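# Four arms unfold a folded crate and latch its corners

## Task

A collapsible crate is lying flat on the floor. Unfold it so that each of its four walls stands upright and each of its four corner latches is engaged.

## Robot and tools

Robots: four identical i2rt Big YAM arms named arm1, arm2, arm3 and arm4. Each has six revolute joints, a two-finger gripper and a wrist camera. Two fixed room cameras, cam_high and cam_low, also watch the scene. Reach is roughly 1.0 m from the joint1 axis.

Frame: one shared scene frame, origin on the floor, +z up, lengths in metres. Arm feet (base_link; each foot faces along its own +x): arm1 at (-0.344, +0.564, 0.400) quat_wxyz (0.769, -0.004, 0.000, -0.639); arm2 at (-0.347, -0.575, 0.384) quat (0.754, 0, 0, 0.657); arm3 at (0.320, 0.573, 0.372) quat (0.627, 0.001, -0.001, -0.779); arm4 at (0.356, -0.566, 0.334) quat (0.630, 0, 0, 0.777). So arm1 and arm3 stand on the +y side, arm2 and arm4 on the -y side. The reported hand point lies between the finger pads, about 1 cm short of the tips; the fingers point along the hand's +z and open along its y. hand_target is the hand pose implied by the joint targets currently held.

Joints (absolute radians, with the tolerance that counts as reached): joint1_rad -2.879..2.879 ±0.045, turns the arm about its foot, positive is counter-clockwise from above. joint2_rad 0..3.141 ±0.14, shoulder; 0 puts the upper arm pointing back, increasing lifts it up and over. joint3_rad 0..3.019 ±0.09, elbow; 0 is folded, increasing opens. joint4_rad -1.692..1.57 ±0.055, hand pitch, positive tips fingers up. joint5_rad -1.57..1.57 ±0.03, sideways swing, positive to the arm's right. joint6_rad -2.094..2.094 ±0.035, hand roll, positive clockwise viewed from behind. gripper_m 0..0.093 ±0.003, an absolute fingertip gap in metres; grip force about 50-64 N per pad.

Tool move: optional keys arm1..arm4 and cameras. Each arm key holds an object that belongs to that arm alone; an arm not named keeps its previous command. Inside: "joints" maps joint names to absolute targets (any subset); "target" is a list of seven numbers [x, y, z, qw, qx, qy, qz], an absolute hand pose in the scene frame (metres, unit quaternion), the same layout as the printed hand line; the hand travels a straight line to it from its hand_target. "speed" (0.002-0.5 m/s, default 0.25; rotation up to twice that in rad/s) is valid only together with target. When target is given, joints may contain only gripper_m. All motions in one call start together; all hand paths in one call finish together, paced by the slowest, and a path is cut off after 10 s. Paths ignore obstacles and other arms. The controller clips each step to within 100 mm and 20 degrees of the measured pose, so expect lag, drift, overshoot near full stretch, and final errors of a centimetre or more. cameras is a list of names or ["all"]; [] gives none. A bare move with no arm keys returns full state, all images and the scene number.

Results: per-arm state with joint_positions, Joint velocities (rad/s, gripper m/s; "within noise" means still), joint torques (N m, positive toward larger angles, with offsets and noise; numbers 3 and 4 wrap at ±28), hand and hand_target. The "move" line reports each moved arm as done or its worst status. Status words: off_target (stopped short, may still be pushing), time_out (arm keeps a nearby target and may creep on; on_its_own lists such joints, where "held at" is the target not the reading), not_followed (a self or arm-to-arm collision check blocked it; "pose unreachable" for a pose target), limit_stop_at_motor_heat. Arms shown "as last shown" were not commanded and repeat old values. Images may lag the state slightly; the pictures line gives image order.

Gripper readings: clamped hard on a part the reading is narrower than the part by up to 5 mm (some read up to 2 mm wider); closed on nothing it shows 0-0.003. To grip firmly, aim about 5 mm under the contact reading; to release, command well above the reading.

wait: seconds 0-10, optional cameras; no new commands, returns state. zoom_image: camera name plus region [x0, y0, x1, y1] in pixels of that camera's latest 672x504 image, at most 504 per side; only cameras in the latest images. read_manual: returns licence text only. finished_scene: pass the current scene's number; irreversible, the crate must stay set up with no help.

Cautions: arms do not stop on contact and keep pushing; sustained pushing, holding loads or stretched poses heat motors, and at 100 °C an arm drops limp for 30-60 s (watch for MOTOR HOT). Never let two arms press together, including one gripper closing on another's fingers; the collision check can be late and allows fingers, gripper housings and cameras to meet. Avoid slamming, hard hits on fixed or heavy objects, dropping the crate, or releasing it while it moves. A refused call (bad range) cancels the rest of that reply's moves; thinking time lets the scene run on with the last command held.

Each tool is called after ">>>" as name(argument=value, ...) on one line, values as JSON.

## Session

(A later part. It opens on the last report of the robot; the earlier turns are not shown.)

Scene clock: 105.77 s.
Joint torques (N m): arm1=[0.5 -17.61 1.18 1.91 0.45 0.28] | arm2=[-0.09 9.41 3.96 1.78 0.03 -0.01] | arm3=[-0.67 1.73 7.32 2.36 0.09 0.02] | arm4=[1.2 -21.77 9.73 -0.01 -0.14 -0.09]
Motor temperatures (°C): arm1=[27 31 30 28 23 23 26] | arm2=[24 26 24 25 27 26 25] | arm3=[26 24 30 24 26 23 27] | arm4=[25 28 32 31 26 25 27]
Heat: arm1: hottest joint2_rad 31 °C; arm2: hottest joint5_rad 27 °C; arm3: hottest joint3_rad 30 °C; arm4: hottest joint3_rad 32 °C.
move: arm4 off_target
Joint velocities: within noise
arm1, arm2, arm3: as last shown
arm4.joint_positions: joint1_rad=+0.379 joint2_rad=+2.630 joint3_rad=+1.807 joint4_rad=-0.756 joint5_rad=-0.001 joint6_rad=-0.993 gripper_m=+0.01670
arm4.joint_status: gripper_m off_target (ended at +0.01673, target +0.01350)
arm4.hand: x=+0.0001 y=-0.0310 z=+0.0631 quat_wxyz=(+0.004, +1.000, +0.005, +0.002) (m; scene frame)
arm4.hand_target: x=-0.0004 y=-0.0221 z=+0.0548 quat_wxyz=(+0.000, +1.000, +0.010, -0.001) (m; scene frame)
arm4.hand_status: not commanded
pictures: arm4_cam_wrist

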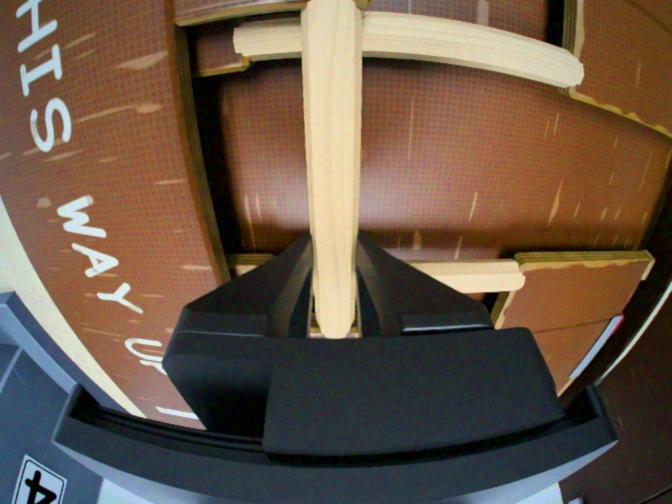

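>>> move(arm4={"target": [0.0, -0.052, 0.152, -0.1045, 0.9945, 0, 0], "speed": 0.12, "joints": {"gripper_m": 0.013}})

>>> move(arm4={"target": [0.0, -0.100, 0.214, -0.208, 0.978, 0, 0], "speed": 0.15, "joints": {"gripper_m": 0.013}}, cameras=["cam_low"])

>>> move(arm4={"target": [0.0, -0.163, 0.249, -0.30, 0.954, 0, 0], "speed": 0.15, "joints": {"gripper_m": 0.0125}}, cameras=["arm4_cam_wrist", "cam_low", "cam_high"])

Scene clock: 109.17 s.
Joint torques (N m): arm1=[0.85 -17.79 1.31 1.81 0.42 0.29] | arm2=[-0.09 9.47 3.96 1.8 0.03 0] | arm3=[-0.56 1.32 7.16 2.22 0.12 -0.02] | arm4=[2.32 -24.64 5.34 -0.42 -0.14 0.37]
Motor temperatures (°C): arm1=[27 31 30 28 23 23 26] | arm2=[24 26 24 25 27 26 25] | arm3=[26 24 30 24 26 23 27] | arm4=[25 28 32 31 26 25 27]
Heat: arm1: hottest joint2_rad 31 °C; arm2: hottest joint5_rad 27 °C; arm3: hottest joint3_rad 30 °C; arm4: hottest joint3_rad 32 °C.
move: arm4 off_target
Joint velocities: within noise
arm1, arm2, arm3: as last shown
arm4.joint_positions: joint1_rad=+0.427 joint2_rad=+2.386 joint3_rad=+1.506 joint4_rad=-0.512 joint5_rad=+0.129 joint6_rad=-0.963 gripper_m=+0.01636
arm4.joint_status: gripper_m off_target (ended at +0.01636, target +0.01300)
arm4.hand: x=+0.0002 y=-0.0444 z=+0.1382 quat_wxyz=(-0.110, +0.994, +0.007, +0.000) (m; scene frame)
arm4.hand_target: x=-0.0025 y=-0.0497 z=+0.1520 quat_wxyz=(-0.109, +0.994, +0.000, -0.002) (m; scene frame)
arm4.hand_status: off_target (0.016 m and 1.0 deg from the pose sent, 0.091 m and 12.5 deg at the start)
pictures: none

Scene clock: 110.53 s.
Joint torques (N m): arm1=[0.73 -17.9 1.21 1.92 0.48 0.28] | arm2=[-0.09 9.41 3.96 1.78 0.03 0] | arm3=[-0.67 1.32 7.28 2.28 0.14 0.06] | arm4=[2.55 -21.71 4.98 -0.03 -0.04 0.43]
Motor temperatures (°C): arm1=[27 31 30 28 23 23 26] | arm2=[24 26 24 25 27 26 25] | arm3=[26 24 30 24 26 23 27] | arm4=[25 28 32 31 26 25 27]
Heat: arm1: hottest joint2_rad 31 °C; arm2: hottest joint5_rad 27 °C; arm3: hottest joint3_rad 30 °C; arm4: hottest joint3_rad 32 °C.
move: arm4 off_target
Joint velocities: within noise
arm1, arm2, arm3: as last shown
arm4.joint_positions: joint1_rad=+0.514 joint2_rad=+2.164 joint3_rad=+1.222 joint4_rad=-0.307 joint5_rad=+0.278 joint6_rad=-0.909 gripper_m=+0.01581
arm4.joint_status: all done
arm4.hand: x=+0.0014 y=-0.0908 z=+0.2035 quat_wxyz=(-0.210, +0.978, +0.007, +0.004) (m; scene frame)
arm4.hand_target: x=+0.0008 y=-0.0990 z=+0.2133 quat_wxyz=(-0.208, +0.978, -0.001, +0.001) (m; scene frame)
arm4.hand_status: off_target (0.014 m and 0.9 deg from the pose sent, 0.094 m and 11.4 deg at the start)
pictures: cam_low

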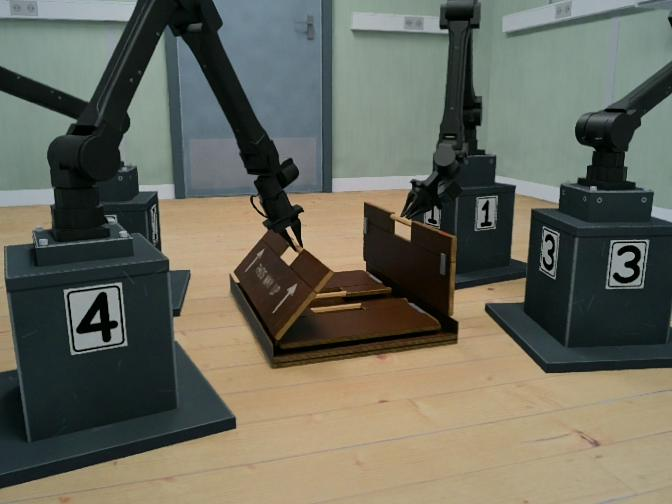

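Scene clock: 111.87 s.
Joint torques (N m): arm1=[0.56 -18.08 1.25 1.88 0.44 0.32] | arm2=[-0.03 9.47 3.96 1.78 0.02 0] | arm3=[-1.08 1.61 7.12 2.37 0.09 0.02] | arm4=[2.67 -17.61 5.18 0.75 0.15 0.4]
Motor temperatures (°C): arm1=[27 31 29 28 23 23 26] | arm2=[24 26 24 25 27 26 25] | arm3=[26 24 30 24 26 23 27] | arm4=[25 28 31 31 26 25 27]
Heat: arm1: hottest joint2_rad 31 °C; arm2: hottest joint5_rad 27 °C; arm3: hottest joint3_rad 30 °C; arm4: hottest joint3_rad 31 °C.
move: arm4 done
Joint velocities: within noise
arm1, arm2, arm3: as last shown
arm4.joint_positions: joint1_rad=+0.645 joint2_rad=+1.999 joint3_rad=+0.983 joint4_rad=-0.138 joint5_rad=+0.444 joint6_rad=-0.828 gripper_m=+0.01459
arm4.joint_status: all done
arm4.hand: x=+0.0022 y=-0.1572 z=+0.2449 quat_wxyz=(-0.295, +0.955, +0.007, +0.006) (m; scene frame)
arm4.hand_target: x=+0.0000 y=-0.1634 z=+0.2489 quat_wxyz=(-0.296, +0.955, +0.001, +0.001) (m; scene frame)
arm4.hand_status: done (0.007 m and 1.2 deg from the pose sent, 0.085 m and 10.7 deg at the start)
pictures: arm4_cam_wrist, cam_high, cam_low

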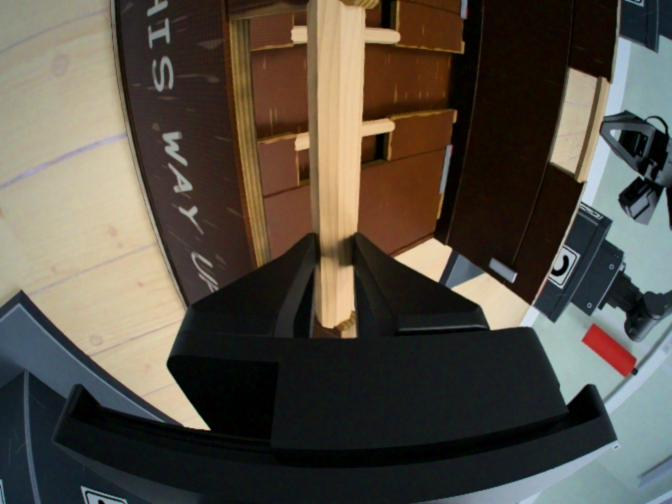

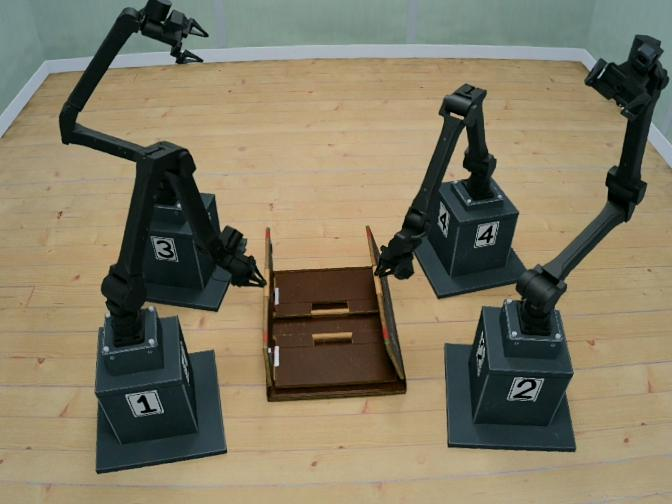

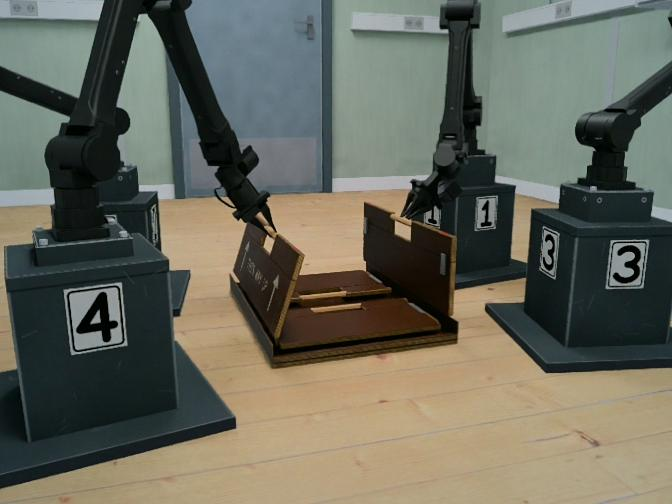

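>>> move(arm4={"target": [0.002, -0.229, 0.259, -0.383, 0.924, 0, 0], "speed": 0.1, "joints": {"gripper_m": 0.011}}, arm2={"joints": {"joint1_rad": -0.314, "joint2_rad": 2.40, "joint3_rad": 1.686, "joint4_rad": -0.82, "joint5_rad": 0.0, "joint6_rad": -0.452, "gripper_m": 0.05}}, arm3={"joints": {"joint1_rad": -0.065, "joint2_rad": 1.95, "joint3_rad": 1.35, "joint4_rad": -0.94, "joint5_rad": 0.0, "joint6_rad": -0.28, "gripper_m": 0.05}}, cameras=["all"])

Scene clock: 122.67 s.
Joint torques (N m): arm1=[0.73 -17.85 1.28 1.91 0.45 0.3] | arm2=[-0.62 -24.53 7.01 0.38 -0.03 -0.13] | arm3=[-1.14 -15.74 5.7 0.9 0.16 -0.02] | arm4=[3.02 -15.79 3.88 1.17 0.43 0.42]
Motor temperatures (°C): arm1=[27 31 29 28 23 23 26] | arm2=[24 26 24 25 27 26 25] | arm3=[26 24 30 24 26 23 27] | arm4=[25 29 31 31 26 25 27]
Heat: arm1: hottest joint2_rad 31 °C; arm2: hottest joint5_rad 27 °C; arm3: hottest joint3_rad 30 °C; arm4: hottest joint3_rad 31 °C.
move: arm2 done; arm3 done; arm4 done
Joint velocities: within noise
arm1: as last shown
arm2.joint_positions: joint1_rad=-0.304 joint2_rad=+2.417 joint3_rad=+1.662 joint4_rad=-0.821 joint5_rad=+0.008 joint6_rad=-0.444 gripper_m=+0.05013
arm2.joint_status: all done
arm2.hand: x=-0.0775 y=-0.0083 z=+0.2057 quat_wxyz=(+0.001, +0.709, -0.706, +0.005) (m; scene frame)
arm2.hand_target: x=-0.0701 y=+0.0033 z=+0.2150 quat_wxyz=(-0.013, +0.710, -0.704, +0.000) (m; scene frame)
arm2.hand_status: not commanded
arm3.joint_positions: joint1_rad=-0.067 joint2_rad=+1.941 joint3_rad=+1.352 joint4_rad=-0.946 joint5_rad=-0.003 joint6_rad=-0.269 gripper_m=+0.05012
arm3.joint_status: all done
arm3.hand: x=+0.1672 y=+0.0466 z=+0.3700 quat_wxyz=(-0.011, -0.712, -0.702, +0.014) (m; scene frame)
arm3.hand_target: x=+0.1642 y=+0.0502 z=+0.3578 quat_wxyz=(-0.006, -0.711, -0.703, +0.007) (m; scene frame)
arm3.hand_status: not commanded
arm4.joint_positions: joint1_rad=+0.803 joint2_rad=+1.949 joint3_rad=+0.813 joint4_rad=+0.038 joint5_rad=+0.646 joint6_rad=-0.734 gripper_m=+0.01332
arm4.joint_status: all done
arm4.hand: x=+0.0031 y=-0.2206 z=+0.2558 quat_wxyz=(-0.380, +0.925, +0.006, +0.009) (m; scene frame)
arm4.hand_target: x=+0.0015 y=-0.2280 z=+0.2598 quat_wxyz=(-0.384, +0.923, +0.001, +0.001) (m; scene frame)
arm4.hand_status: done (0.009 m and 1.2 deg from the pose sent, 0.073 m and 10.8 deg at the start)
pictures: arm1_cam_wrist, arm2_cam_wrist, arm3_cam_wrist, arm4_cam_wrist, cam_high, cam_low

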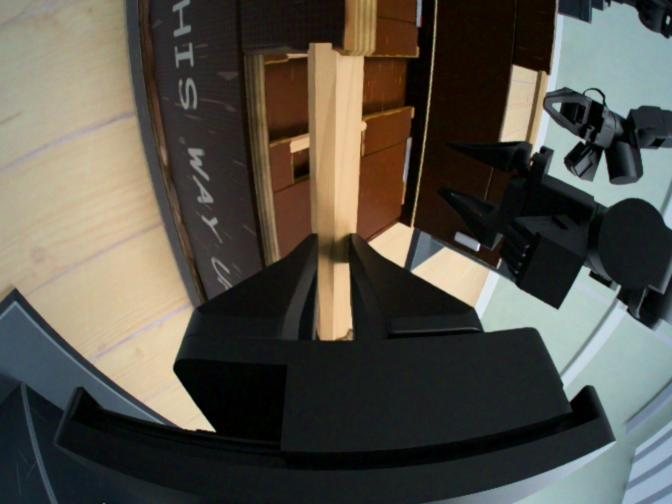

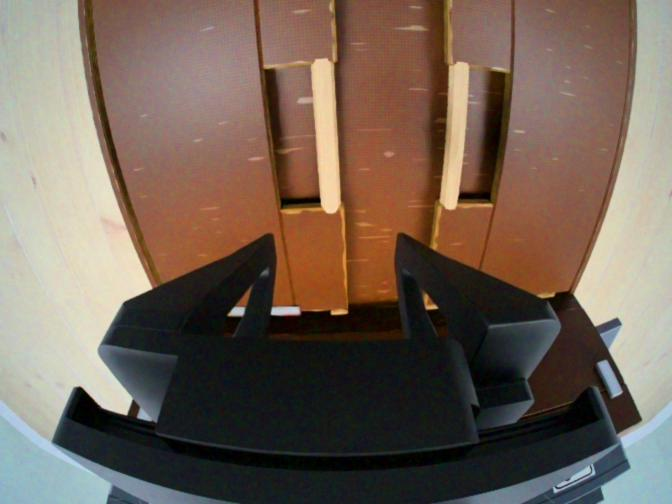

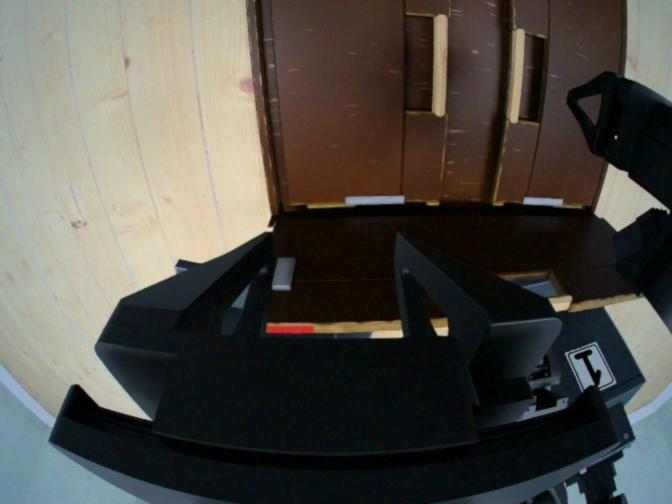

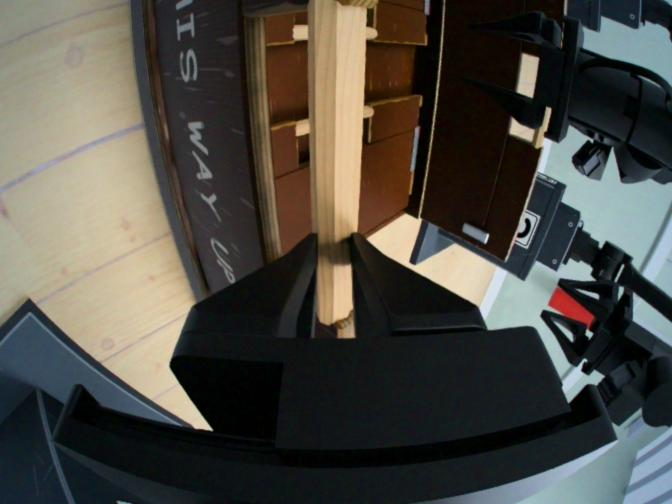

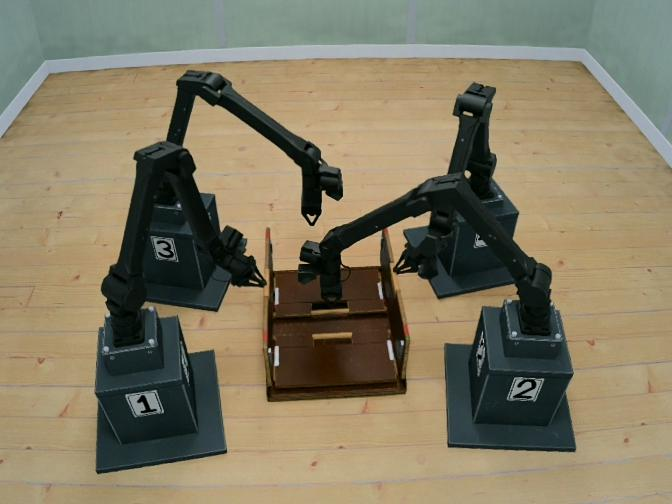

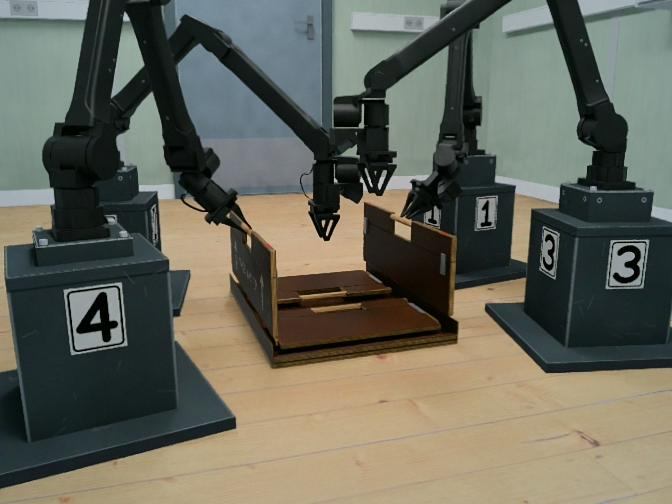

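>>> move(arm2={"target": [-0.077, 0.0, 0.058, 0, 0.7071, -0.7071, 0], "speed": 0.15}, cameras=["arm2_cam_wrist"])

Scene clock: 130.13 s.
Joint torques (N m): arm1=[0.5 -17.49 1.21 1.84 0.47 0.28] | arm2=[0.15 -24.12 6.71 0.62 -0.16 0.05] | arm3=[-0.73 -15.27 5.78 0.66 0.15 -0.04] | arm4=[3.02 -15.79 3.88 1.17 0.43 0.42]
Motor temperatures (°C): arm1=[27 30 29 28 23 23 26] | arm2=[24 27 24 25 27 26 25] | arm3=[26 25 30 24 26 23 27] | arm4=[25 29 30 31 26 25 28]
Heat: arm1: hottest joint2_rad 30 °C; arm2: hottest joint2_rad 27 °C; arm3: hottest joint3_rad 30 °C; arm4: hottest joint4_rad 31 °C.
move: arm2 off_target
Joint velocities: within noise
arm1, arm3, arm4: as last shown
arm2.joint_positions: joint1_rad=-0.305 joint2_rad=+2.722 joint3_rad=+1.795 joint4_rad=-0.682 joint5_rad=+0.002 joint6_rad=-0.444 gripper_m=+0.05013
arm2.joint_status: not commanded
arm2.hand: x=-0.0825 y=-0.0189 z=+0.0541 quat_wxyz=(+0.017, +0.708, -0.706, +0.007) (m; scene frame)
arm2.hand_target: x=-0.0768 y=-0.0018 z=+0.0590 quat_wxyz=(+0.000, +0.707, -0.708, +0.000) (m; scene frame)
arm2.hand_status: off_target (0.020 m and 2.1 deg from the pose sent, 0.148 m and 0.6 deg at the start)
pictures: arm2_cam_wrist

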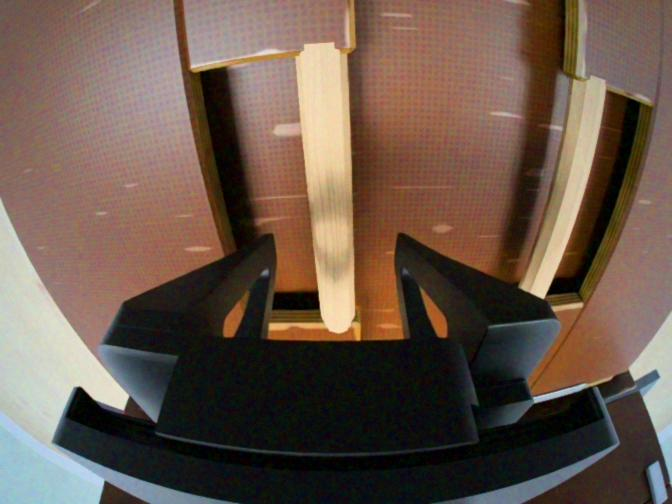

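>>> move(arm2={"target": [-0.078, 0.003, 0.047, 0, 0.7071, -0.7071, 0], "speed": 0.1, "joints": {"gripper_m": 0.03}})

>>> move(arm2={"joints": {"gripper_m": 0.0135}}, cameras=["arm2_cam_wrist"])

Scene clock: 133.13 s.
Joint torques (N m): arm1=[0.5 -18.14 1.31 1.94 0.44 0.26] | arm2=[0.62 -23.71 6.82 0.55 -0.13 0.07] | arm3=[-1.32 -15.44 5.81 0.68 0.18 -0.04] | arm4=[3.02 -15.79 3.88 1.18 0.43 0.42]
Motor temperatures (°C): arm1=[27 30 29 28 23 23 26] | arm2=[24 27 24 25 27 26 25] | arm3=[26 25 30 24 26 23 27] | arm4=[25 29 30 30 26 25 28]
Heat: arm1: hottest joint2_rad 30 °C; arm2: hottest joint2_rad 27 °C; arm3: hottest joint3_rad 30 °C; arm4: hottest joint3_rad 30 °C.
move: arm2 off_target
Joint velocities: within noise
arm1.joint_positions: joint1_rad=+0.751 joint2_rad=+2.137 joint3_rad=+0.738 joint4_rad=+0.344 joint5_rad=+0.613 joint6_rad=-0.797 gripper_m=+0.01266
arm1.joint_status: not commanded
arm1.hand: x=-0.0392 y=+0.2131 z=+0.2491 quat_wxyz=(+0.011, -0.001, -0.924, +0.382) (m; scene frame)
arm1.hand_target: x=-0.0366 y=+0.2180 z=+0.2526 quat_wxyz=(+0.003, -0.004, -0.923, +0.384) (m; scene frame)
arm1.hand_status: not commanded
arm2.joint_positions: joint1_rad=-0.305 joint2_rad=+2.748 joint3_rad=+1.829 joint4_rad=-0.682 joint5_rad=+0.002 joint6_rad=-0.441 gripper_m=+0.03013
arm2.joint_status: all done
arm2.hand: x=-0.0797 y=-0.0130 z=+0.0460 quat_wxyz=(+0.013, +0.707, -0.707, +0.006) (m; scene frame)
arm2.hand_target: x=-0.0780 y=+0.0031 z=+0.0476 quat_wxyz=(-0.001, +0.707, -0.708, +0.000) (m; scene frame)
arm2.hand_status: off_target (0.016 m and 1.7 deg from the pose sent, 0.023 m and 2.1 deg at the start)
arm3, arm4: as last shown
pictures: none

Scene clock: 133.80 s.
Joint torques (N m): arm1=[0.91 -17.9 1.28 1.98 0.43 0.26] | arm2=[0.26 -24 6.87 0.51 -0.05 0.07] | arm3=[-0.73 -16.09 5.89 0.83 0.16 -0.05] | arm4=[3.02 -15.79 3.88 1.18 0.43 0.42]
Motor temperatures (°C): arm1=[27 30 29 28 23 23 26] | arm2=[24 28 25 25 27 26 25] | arm3=[26 25 30 24 26 23 27] | arm4=[25 29 30 30 26 25 28]
Heat: arm1: hottest joint2_rad 30 °C; arm2: hottest joint2_rad 28 °C; arm3: hottest joint3_rad 30 °C; arm4: hottest joint3_rad 30 °C.
move: arm2 done
Joint velocities: within noise
arm1, arm3, arm4: as last shown
arm2.joint_positions: joint1_rad=-0.298 joint2_rad=+2.749 joint3_rad=+1.829 joint4_rad=-0.682 joint5_rad=+0.001 joint6_rad=-0.441 gripper_m=+0.01394
arm2.joint_status: all done
arm2.hand: x=-0.0846 y=-0.0115 z=+0.0451 quat_wxyz=(+0.014, +0.710, -0.704, +0.006) (m; scene frame)
arm2.hand_target: x=-0.0809 y=+0.0037 z=+0.0470 quat_wxyz=(+0.000, +0.708, -0.706, +0.000) (m; scene frame)
arm2.hand_status: not commanded
pictures: arm2_cam_wrist

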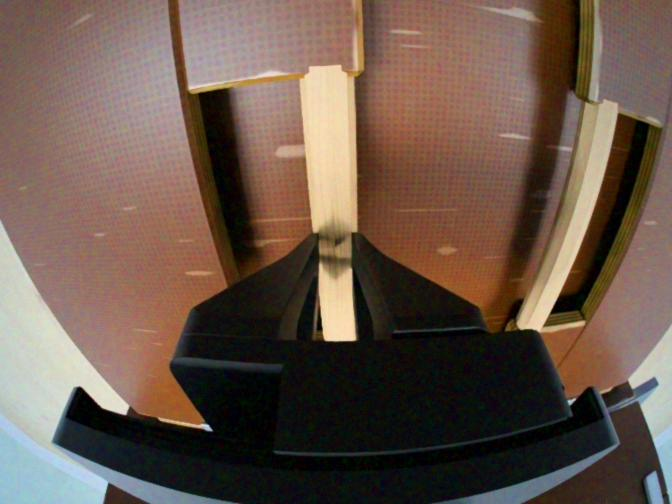

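>>> move(arm2={"joints": {"gripper_m": 0.011}}, cameras=["arm2_cam_wrist"])

>>> zoom_image(camera="arm2_cam_wrist", region=[250, 180, 430, 350])

Scene clock: 136.50 s.
Joint torques (N m): arm1=[0.85 -17.96 1.33 1.88 0.43 0.29] | arm2=[0.38 -23.94 6.87 0.54 -0.07 0.07] | arm3=[-1.2 -15.15 5.85 0.73 0.15 -0.04] | arm4=[3.02 -15.79 3.88 1.18 0.43 0.42]
Motor temperatures (°C): arm1=[27 30 29 28 23 23 26] | arm2=[24 28 25 25 27 26 25] | arm3=[26 25 30 24 26 23 27] | arm4=[25 29 30 30 26 25 28]
Heat: arm1: hottest joint2_rad 30 °C; arm2: hottest joint2_rad 28 °C; arm3: hottest joint3_rad 30 °C; arm4: hottest joint3_rad 30 °C.
move: arm2 done
Joint velocities: within noise
arm1, arm3, arm4: as last shown
arm2.joint_positions: joint1_rad=-0.298 joint2_rad=+2.749 joint3_rad=+1.829 joint4_rad=-0.682 joint5_rad=+0.001 joint6_rad=-0.441 gripper_m=+0.01261
arm2.joint_status: all done
arm2.hand: x=-0.0846 y=-0.0115 z=+0.0451 quat_wxyz=(+0.014, +0.710, -0.704, +0.006) (m; scene frame)
arm2.hand_target: x=-0.0809 y=+0.0037 z=+0.0470 quat_wxyz=(+0.000, +0.708, -0.706, +0.000) (m; scene frame)
arm2.hand_status: not commanded
pictures: arm2_cam_wrist

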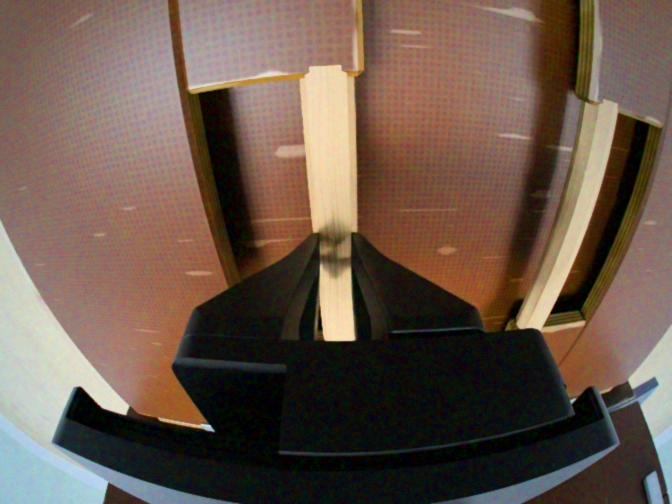

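Scaled by 2.800 from the camera's 672x504 image, which has a finer 960x720 frame.

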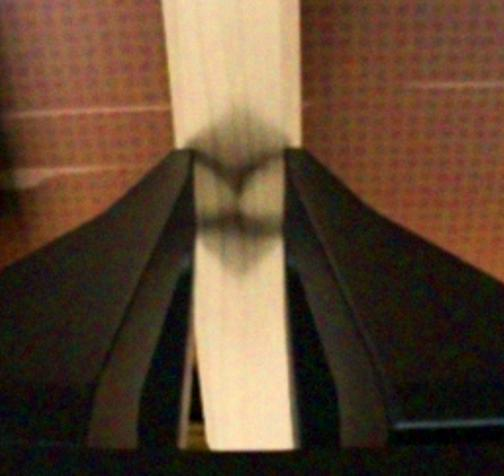

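>>> move(arm2={"joints": {"gripper_m": 0.04}})

>>> move(arm2={"target": [-0.080, 0.004, 0.033, 0, 0.7071, -0.7071, 0], "speed": 0.06}, cameras=["arm2_cam_wrist"])

>>> zoom_image(camera="arm2_cam_wrist", region=[250, 180, 430, 350])

Scene clock: 138.53 s.
Joint torques (N m): arm1=[0.79 -18.02 1.28 2.02 0.43 0.27] | arm2=[0.26 -24 6.84 0.53 -0.07 0.06] | arm3=[-1.32 -15.5 5.94 0.76 0.16 -0.08] | arm4=[3.02 -15.79 3.88 1.18 0.43 0.42]
Motor temperatures (°C): arm1=[27 30 29 28 23 23 26] | arm2=[24 28 25 25 27 26 25] | arm3=[26 25 30 24 26 23 27] | arm4=[25 29 30 30 27 25 28]
Heat: arm1: hottest joint2_rad 30 °C; arm2: hottest joint2_rad 28 °C; arm3: hottest joint3_rad 30 °C; arm4: hottest joint3_rad 30 °C.
move: arm2 done
Joint velocities: within noise
arm1, arm3, arm4: as last shown
arm2.joint_positions: joint1_rad=-0.298 joint2_rad=+2.749 joint3_rad=+1.829 joint4_rad=-0.682 joint5_rad=+0.001 joint6_rad=-0.441 gripper_m=+0.03979
arm2.joint_status: all done
arm2.hand: x=-0.0846 y=-0.0115 z=+0.0451 quat_wxyz=(+0.014, +0.710, -0.704, +0.006) (m; scene frame)
arm2.hand_target: x=-0.0809 y=+0.0037 z=+0.0470 quat_wxyz=(+0.000, +0.708, -0.706, +0.000) (m; scene frame)
arm2.hand_status: not commanded
pictures: none

Scene clock: 139.63 s.
Joint torques (N m): arm1=[0.85 -18.08 1.25 1.92 0.45 0.3] | arm2=[0.21 -24 6.79 0.68 -0.09 0.07] | arm3=[-1.26 -15.33 5.79 0.83 0.14 -0.04] | arm4=[3.02 -15.79 3.88 1.18 0.43 0.42]
Motor temperatures (°C): arm1=[27 30 29 28 23 23 26] | arm2=[24 28 25 25 27 26 25] | arm3=[26 25 30 24 26 23 27] | arm4=[25 29 29 30 27 25 28]
Heat: arm1: hottest joint2_rad 30 °C; arm2: hottest joint2_rad 28 °C; arm3: hottest joint3_rad 30 °C; arm4: hottest joint4_rad 30 °C.
move: arm2 off_target
Joint velocities: within noise
arm1, arm3, arm4: as last shown
arm2.joint_positions: joint1_rad=-0.298 joint2_rad=+2.780 joint3_rad=+1.854 joint4_rad=-0.679 joint5_rad=+0.001 joint6_rad=-0.440 gripper_m=+0.03989
arm2.joint_status: not commanded
arm2.hand: x=-0.0847 y=-0.0118 z=+0.0322 quat_wxyz=(+0.016, +0.709, -0.705, +0.006) (m; scene frame)
arm2.hand_target: x=-0.0802 y=+0.0038 z=+0.0339 quat_wxyz=(+0.000, +0.707, -0.707, +0.000) (m; scene frame)
arm2.hand_status: off_target (0.017 m and 2.0 deg from the pose sent, 0.020 m and 1.8 deg at the start)
pictures: arm2_cam_wrist

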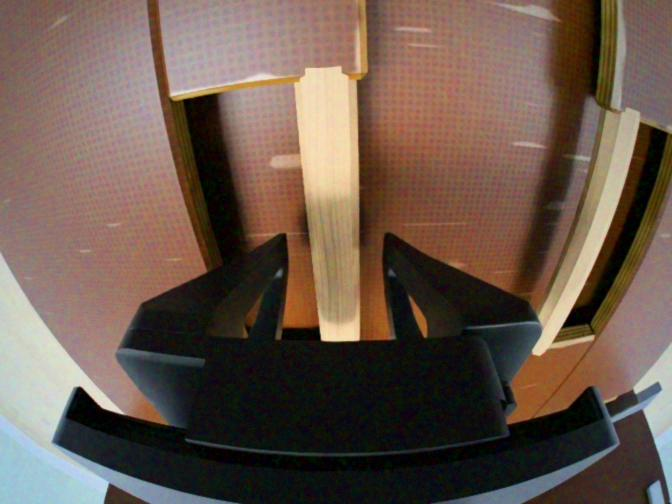

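Scaled by 2.800 from the camera's 672x504 image, which has a finer 960x720 frame.

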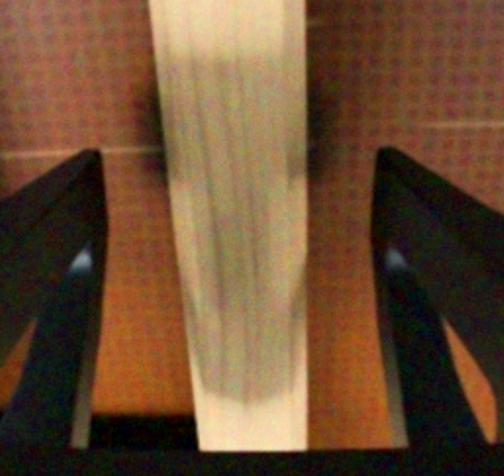

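>>> move(arm2={"joints": {"gripper_m": 0.0135}}, cameras=["arm2_cam_wrist"])

>>> zoom_image(camera="arm2_cam_wrist", region=[250, 180, 430, 350])

Scene clock: 141.43 s.
Joint torques (N m): arm1=[1.08 -18.02 1.21 1.74 0.42 0.26] | arm2=[0.21 -24.06 6.75 0.68 -0.09 0.16] | arm3=[-1.03 -15.15 5.79 0.72 0.15 0] | arm4=[3.08 -15.79 3.86 1.18 0.43 0.42]
Motor temperatures (°C): arm1=[27 30 29 28 23 23 26] | arm2=[24 29 25 25 27 26 25] | arm3=[26 26 30 24 26 23 27] | arm4=[25 29 29 30 27 25 28]
Heat: arm1: hottest joint2_rad 30 °C; arm2: hottest joint2_rad 29 °C; arm3: hottest joint3_rad 30 °C; arm4: hottest joint4_rad 30 °C.
move: arm2 off_target
Joint velocities: within noise
arm1, arm3, arm4: as last shown
arm2.joint_positions: joint1_rad=-0.298 joint2_rad=+2.780 joint3_rad=+1.855 joint4_rad=-0.679 joint5_rad=+0.001 joint6_rad=-0.447 gripper_m=+0.01750
arm2.joint_status: gripper_m off_target (ended at +0.01753, target +0.01350)
arm2.hand: x=-0.0843 y=-0.0110 z=+0.0325 quat_wxyz=(+0.015, +0.712, -0.702, +0.006) (m; scene frame)
arm2.hand_target: x=-0.0799 y=+0.0044 z=+0.0342 quat_wxyz=(-0.001, +0.707, -0.707, +0.000) (m; scene frame)
arm2.hand_status: not commanded
pictures: arm2_cam_wrist

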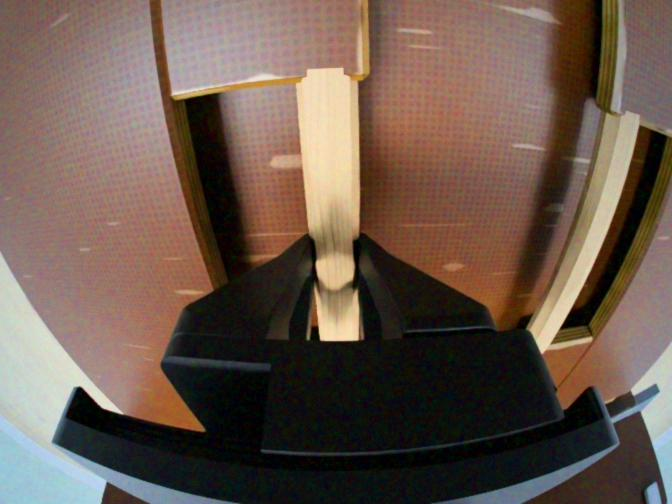

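Scaled by 2.800 from the camera's 672x504 image, which has a finer 960x720 frame.

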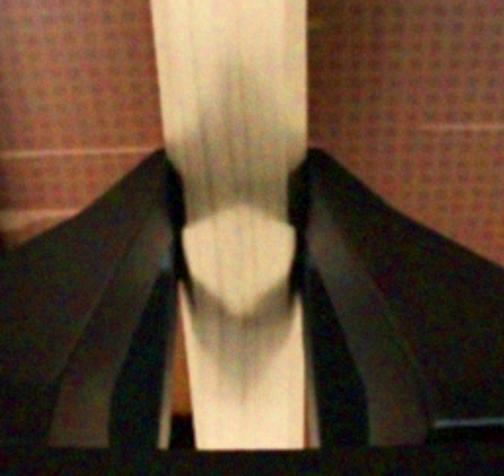

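>>> move(arm2={"target": [-0.097, 0.003, 0.118, -0.0617, 0.7044, -0.7044, 0.0617], "speed": 0.12, "joints": {"gripper_m": 0.013}}, arm1={"target": [-0.033, 0.227, 0.252, 0, 0, 0.924, -0.383], "speed": 0.1}, arm4={"target": [0.002, -0.232, 0.259, -0.383, 0.924, 0, 0], "speed": 0.1}, cameras=["arm2_cam_wrist", "cam_high"])

>>> move(arm2={"target": [-0.145, 0.003, 0.195, -0.1349, 0.6941, -0.6941, 0.1349], "speed": 0.15, "joints": {"gripper_m": 0.013}}, cameras=["arm2_cam_wrist", "cam_high", "cam_low"])

Scene clock: 148.20 s.
Joint torques (N m): arm1=[1.67 -17.73 0.72 1.95 0.39 0.32] | arm2=[0.67 -28.75 3.69 -0.06 -0.18 0.4] | arm3=[-1.32 -15.44 5.68 0.73 0.16 -0.01] | arm4=[3.49 -15.85 3.54 1.02 0.45 0.48]
Motor temperatures (°C): arm1=[27 30 29 28 23 23 26] | arm2=[24 29 25 25 27 26 25] | arm3=[26 26 30 24 26 23 27] | arm4=[25 29 29 30 27 25 28]
Heat: arm1: hottest joint2_rad 30 °C; arm2: hottest joint2_rad 29 °C; arm3: hottest joint3_rad 30 °C; arm4: hottest joint4_rad 30 °C.
move: arm1 off_target; arm2 off_target; arm4 off_target
Joint velocities: within noise
arm1.joint_positions: joint1_rad=+0.755 joint2_rad=+2.137 joint3_rad=+0.736 joint4_rad=+0.344 joint5_rad=+0.619 joint6_rad=-0.788 gripper_m=+0.01259
arm1.joint_status: not commanded
arm1.hand: x=-0.0390 y=+0.2145 z=+0.2494 quat_wxyz=(+0.011, -0.004, -0.923, +0.384) (m; scene frame)
arm1.hand_target: x=-0.0334 y=+0.2262 z=+0.2520 quat_wxyz=(+0.001, +0.000, -0.924, +0.383) (m; scene frame)
arm1.hand_status: off_target (0.014 m and 1.3 deg from the pose sent, 0.016 m and 1.3 deg at the start)
arm2.joint_positions: joint1_rad=-0.243 joint2_rad=+2.631 joint3_rad=+1.683 joint4_rad=-0.584 joint5_rad=+0.171 joint6_rad=-0.404 gripper_m=+0.01748
arm2.joint_status: gripper_m off_target (ended at +0.01747, target +0.01300)
arm2.hand: x=-0.0899 y=-0.0120 z=+0.0852 quat_wxyz=(-0.051, +0.712, -0.697, +0.071) (m; scene frame)
arm2.hand_target: x=-0.0908 y=+0.0031 z=+0.1167 quat_wxyz=(-0.066, +0.702, -0.707, +0.061) (m; scene frame)
arm2.hand_status: off_target (0.037 m and 2.1 deg from the pose sent, 0.088 m and 10.9 deg at the start)
arm3.joint_positions: joint1_rad=-0.067 joint2_rad=+1.941 joint3_rad=+1.352 joint4_rad=-0.946 joint5_rad=-0.003 joint6_rad=-0.269 gripper_m=+0.05012
arm3.joint_status: not commanded
arm3.hand: x=+0.1672 y=+0.0466 z=+0.3700 quat_wxyz=(-0.011, -0.712, -0.702, +0.014) (m; scene frame)
arm3.hand_target: x=+0.1642 y=+0.0502 z=+0.3578 quat_wxyz=(-0.006, -0.711, -0.703, +0.007) (m; scene frame)
arm3.hand_status: not commanded
arm4.joint_positions: joint1_rad=+0.803 joint2_rad=+1.949 joint3_rad=+0.811 joint4_rad=+0.040 joint5_rad=+0.646 joint6_rad=-0.729 gripper_m=+0.01331
arm4.joint_status: not commanded
arm4.hand: x=+0.0036 y=-0.2209 z=+0.2556 quat_wxyz=(-0.380, +0.925, +0.004, +0.008) (m; scene frame)
arm4.hand_target: x=+0.0023 y=-0.2317 z=+0.2587 quat_wxyz=(-0.383, +0.924, +0.000, +0.000) (m; scene frame)
arm4.hand_status: off_target (0.012 m and 1.1 deg from the pose sent, 0.012 m and 1.2 deg at the start)
pictures: arm2_cam_wrist, cam_high

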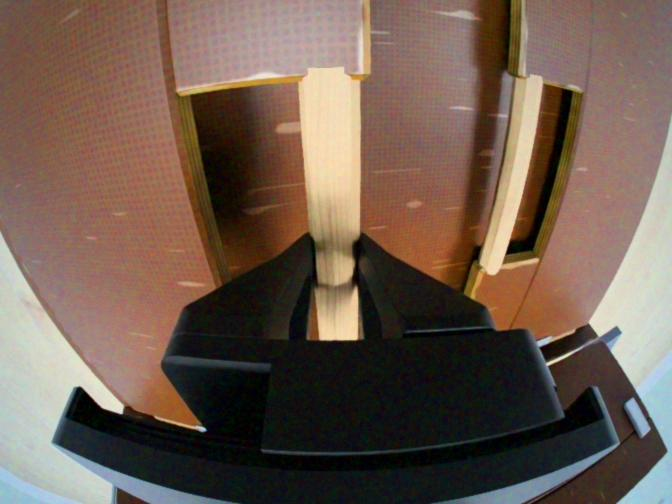

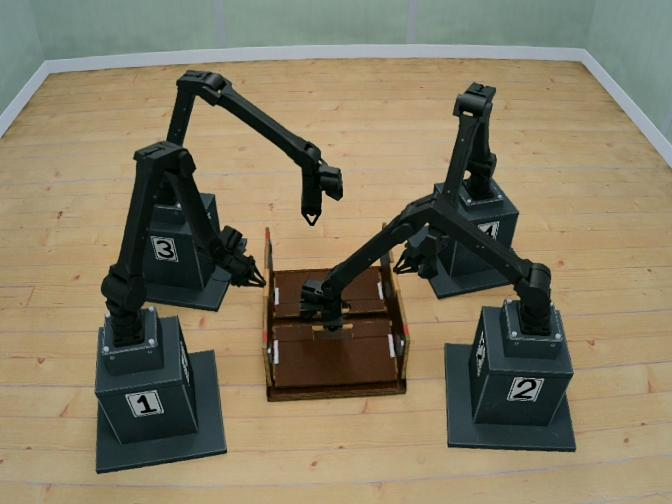

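Scene clock: 149.57 s.
Joint torques (N m): arm1=[2.73 -17.79 0.8 1.73 0.33 0.29] | arm2=[2.2 -27.16 4.36 -0.31 -0.26 0.54] | arm3=[-1.26 -15.5 5.83 0.83 0.15 -0.05] | arm4=[3.49 -15.85 3.54 1.03 0.45 0.48]
Motor temperatures (°C): arm1=[27 30 29 28 23 23 26] | arm2=[24 29 25 25 27 26 25] | arm3=[26 26 30 24 26 23 27] | arm4=[25 29 29 30 27 25 28]
Heat: arm1: hottest joint2_rad 30 °C; arm2: hottest joint2_rad 29 °C; arm3: hottest joint3_rad 30 °C; arm4: hottest joint4_rad 30 °C.
move: arm2 off_target
Joint velocities: within noise
arm1, arm3, arm4: as last shown
arm2.joint_positions: joint1_rad=-0.123 joint2_rad=+2.443 joint3_rad=+1.513 joint4_rad=-0.577 joint5_rad=+0.384 joint6_rad=-0.297 gripper_m=+0.01696
arm2.joint_status: gripper_m off_target (ended at +0.01696, target +0.01300)
arm2.hand: x=-0.1295 y=-0.0129 z=+0.1657 quat_wxyz=(-0.121, +0.702, -0.685, +0.152) (m; scene frame)
arm2.hand_target: x=-0.1431 y=+0.0030 z=+0.1936 quat_wxyz=(-0.134, +0.694, -0.694, +0.135) (m; scene frame)
arm2.hand_status: off_target (0.037 m and 2.9 deg from the pose sent, 0.124 m and 12.2 deg at the start)
pictures: arm2_cam_wrist, cam_high, cam_low

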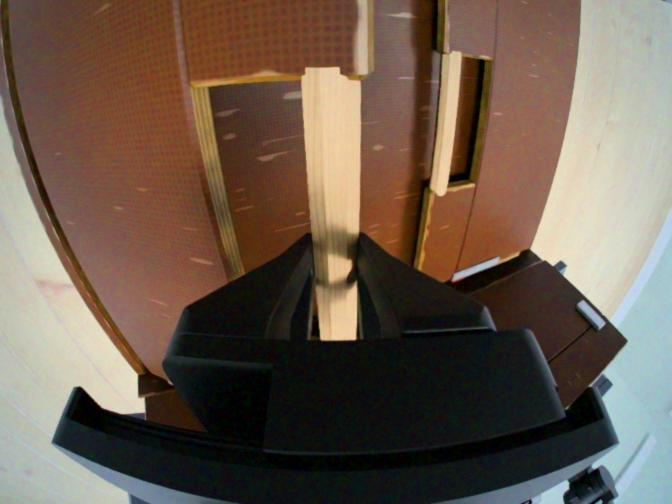

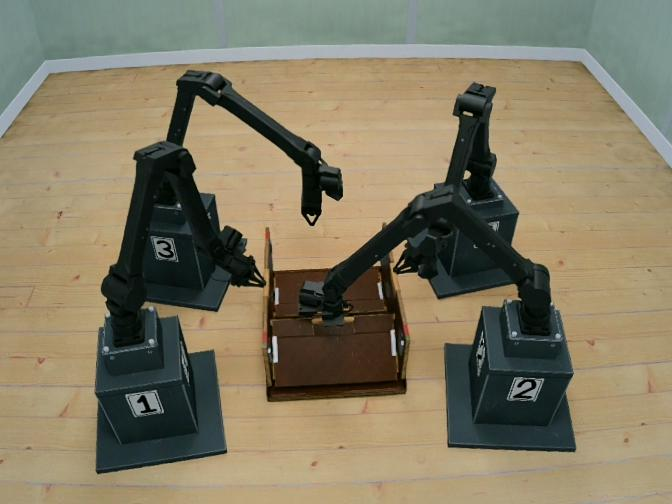

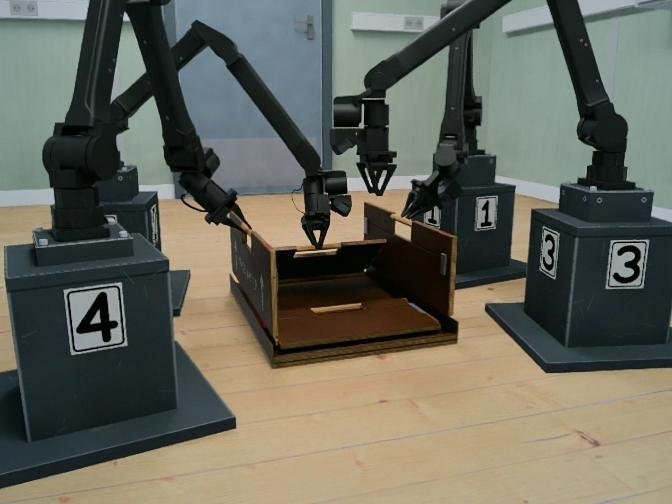

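>>> move(arm2={"target": [-0.204, 0.003, 0.236, -0.1949, 0.6797, -0.6797, 0.1949], "speed": 0.15, "joints": {"gripper_m": 0.012}})

>>> move(arm2={"target": [-0.27, 0.003, 0.258, -0.2534, 0.6601, -0.6601, 0.2534], "speed": 0.1, "joints": {"gripper_m": 0.011}}, cameras=["arm2_cam_wrist", "cam_high", "cam_low"])

>>> zoom_image(camera="cam_high", region=[250, 220, 430, 410])

Scene clock: 153.90 s.
Joint torques (N m): arm1=[1.96 -17.79 0.8 1.69 0.41 0.32] | arm2=[3.14 -25.52 4.98 -0.27 -0.54 0.6] | arm3=[-1.2 -15.33 5.86 0.77 0.15 -0.05] | arm4=[3.55 -15.85 3.52 1.02 0.44 0.48]
Motor temperatures (°C): arm1=[27 30 29 28 23 23 26] | arm2=[24 29 25 25 27 26 25] | arm3=[26 26 30 24 26 23 27] | arm4=[25 29 29 30 27 25 28]
Heat: arm1: hottest joint2_rad 30 °C; arm2: hottest joint2_rad 29 °C; arm3: hottest joint3_rad 30 °C; arm4: hottest joint4_rad 30 °C.
move: arm2 off_target
Joint velocities: within noise
arm1, arm3, arm4: as last shown
arm2.joint_positions: joint1_rad=+0.012 joint2_rad=+2.357 joint3_rad=+1.447 joint4_rad=-0.643 joint5_rad=+0.576 joint6_rad=-0.154 gripper_m=+0.01671
arm2.joint_status: gripper_m off_target (ended at +0.01671, target +0.01200)
arm2.hand: x=-0.1806 y=-0.0150 z=+0.2131 quat_wxyz=(-0.178, +0.686, -0.669, +0.222) (m; scene frame)
arm2.hand_target: x=-0.2031 y=+0.0012 z=+0.2350 quat_wxyz=(-0.191, +0.681, -0.679, +0.197) (m; scene frame)
arm2.hand_status: off_target (0.037 m and 3.9 deg from the pose sent, 0.104 m and 10.2 deg at the start)
pictures: none

Scene clock: 155.50 s.
Joint torques (N m): arm1=[1.61 -17.85 0.83 1.78 0.37 0.35] | arm2=[3.31 -24 6.52 -0.28 -0.85 0.45] | arm3=[-1.61 -15.5 5.76 0.8 0.16 -0.06] | arm4=[3.49 -15.85 3.54 1.02 0.45 0.48]
Motor temperatures (°C): arm1=[27 30 29 28 23 23 26] | arm2=[24 29 25 25 27 26 25] | arm3=[26 26 30 24 26 23 27] | arm4=[25 29 29 30 27 25 28]
Heat: arm1: hottest joint2_rad 30 °C; arm2: hottest joint2_rad 29 °C; arm3: hottest joint3_rad 30 °C; arm4: hottest joint4_rad 30 °C.
move: arm2 off_target
Joint velocities: within noise
arm1, arm3, arm4: as last shown
arm2.joint_positions: joint1_rad=+0.165 joint2_rad=+2.343 joint3_rad=+1.450 joint4_rad=-0.774 joint5_rad=+0.765 joint6_rad=+0.051 gripper_m=+0.01673
arm2.joint_status: gripper_m off_target (ended at +0.01673, target +0.01100)
arm2.hand: x=-0.2419 y=-0.0165 z=+0.2427 quat_wxyz=(-0.244, +0.661, -0.650, +0.285) (m; scene frame)
arm2.hand_target: x=-0.2684 y=+0.0037 z=+0.2591 quat_wxyz=(-0.255, +0.660, -0.659, +0.253) (m; scene frame)
arm2.hand_status: off_target (0.038 m and 4.0 deg from the pose sent, 0.102 m and 9.9 deg at the start)
pictures: arm2_cam_wrist, cam_high, cam_low

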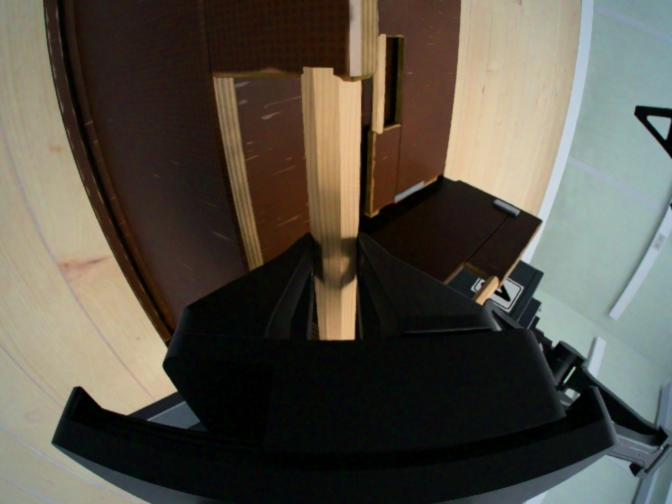

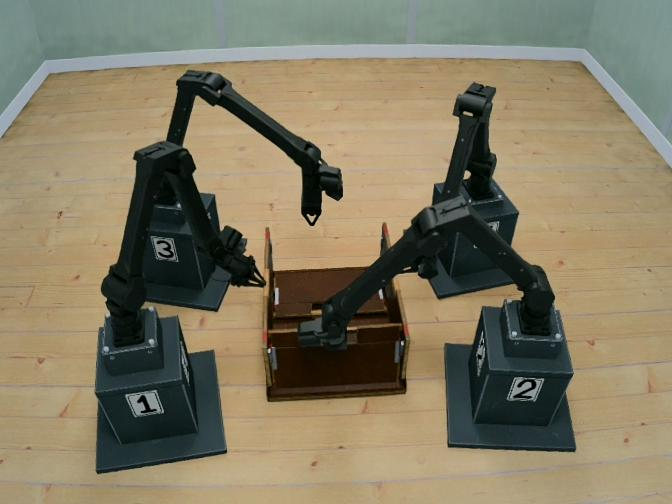

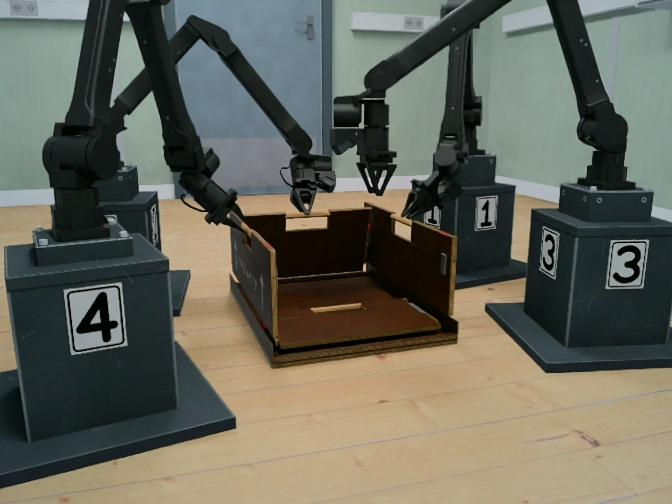

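Scaled by 2.653 from the camera's 672x504 image, which has a finer 960x720 frame.

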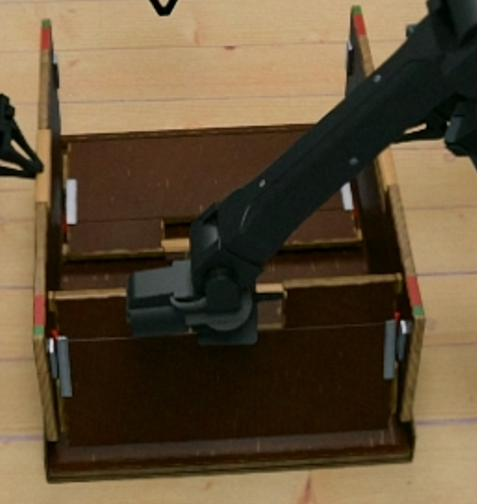

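>>> move(arm2={"target": [-0.325, 0.004, 0.266, -0.2706, 0.6533, -0.6533, 0.2706], "speed": 0.08, "joints": {"gripper_m": 0.011}}, cameras=["arm2_cam_wrist", "cam_high", "cam_low"])

>>> zoom_image(camera="cam_high", region=[250, 220, 430, 410])

Scene clock: 159.53 s.
Joint torques (N m): arm1=[1.96 -17.9 0.83 1.78 0.35 0.3] | arm2=[3.55 -23.12 7.66 -0.46 -0.49 0.39] | arm3=[-1.38 -15.09 5.96 0.79 0.15 -0.06] | arm4=[3.49 -15.85 3.54 1.03 0.45 0.48]
Motor temperatures (°C): arm1=[27 30 29 28 23 23 26] | arm2=[24 29 25 25 27 26 25] | arm3=[26 26 30 24 26 23 27] | arm4=[25 29 29 30 27 25 28]
Heat: arm1: hottest joint2_rad 30 °C; arm2: hottest joint2_rad 29 °C; arm3: hottest joint3_rad 30 °C; arm4: hottest joint4_rad 30 °C.
move: arm2 off_target
Joint velocities: within noise
arm1.joint_positions: joint1_rad=+0.757 joint2_rad=+2.137 joint3_rad=+0.736 joint4_rad=+0.344 joint5_rad=+0.619 joint6_rad=-0.788 gripper_m=+0.01259
arm1.joint_status: not commanded
arm1.hand: x=-0.0385 y=+0.2149 z=+0.2494 quat_wxyz=(+0.011, -0.003, -0.923, +0.384) (m; scene frame)
arm1.hand_target: x=-0.0328 y=+0.2267 z=+0.2520 quat_wxyz=(+0.000, +0.001, -0.924, +0.383) (m; scene frame)
arm1.hand_status: not commanded
arm2.joint_positions: joint1_rad=+0.270 joint2_rad=+2.358 joint3_rad=+1.495 joint4_rad=-0.916 joint5_rad=+0.792 joint6_rad=+0.211 gripper_m=+0.01674
arm2.joint_status: gripper_m off_target (ended at +0.01674, target +0.01100)
arm2.hand: x=-0.2959 y=-0.0178 z=+0.2517 quat_wxyz=(-0.259, +0.653, -0.646, +0.300) (m; scene frame)
arm2.hand_target: x=-0.3250 y=+0.0042 z=+0.2657 quat_wxyz=(-0.272, +0.653, -0.654, +0.268) (m; scene frame)
arm2.hand_status: off_target (0.039 m and 3.7 deg from the pose sent, 0.089 m and 3.6 deg at the start)
arm3, arm4: as last shown
pictures: arm2_cam_wrist, cam_high, cam_low

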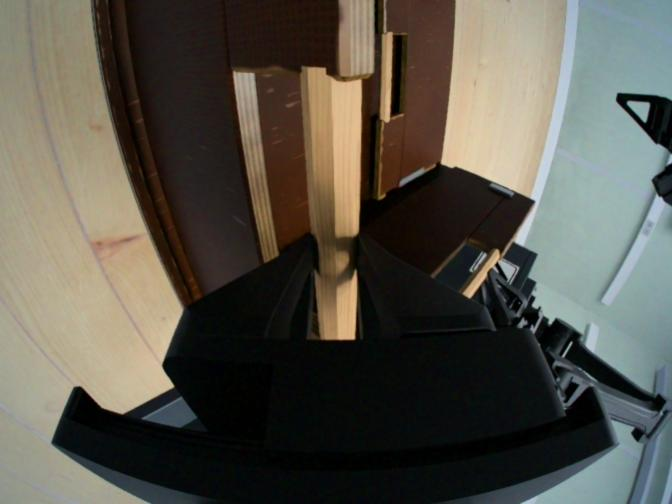

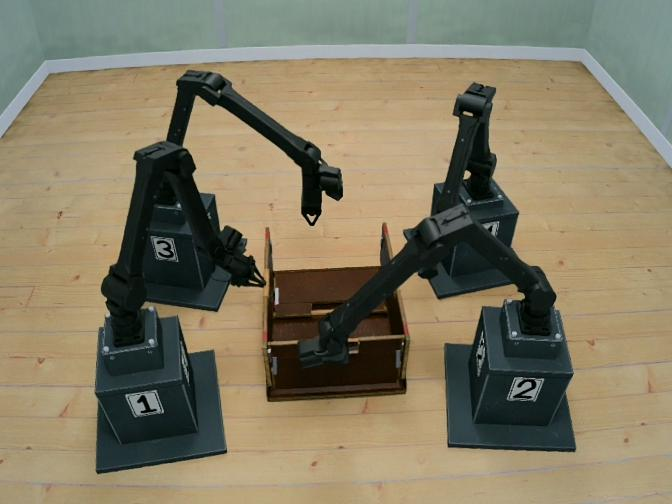

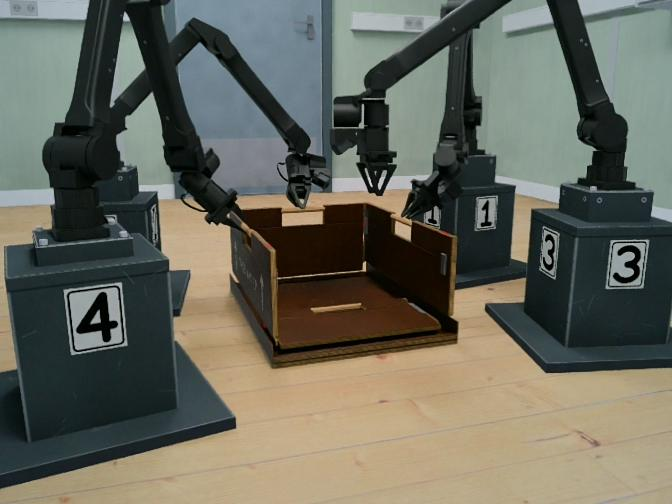

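Scaled by 2.653 from the camera's 672x504 image, which has a finer 960x720 frame.

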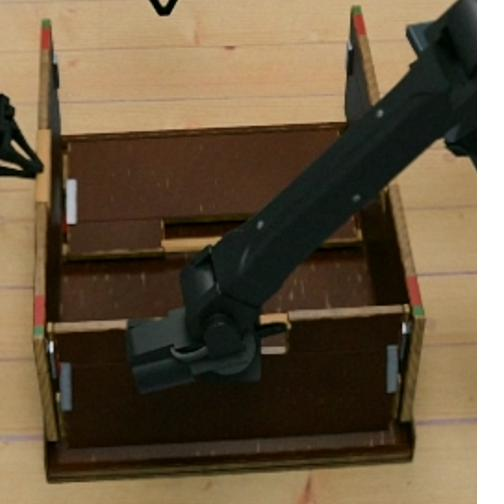

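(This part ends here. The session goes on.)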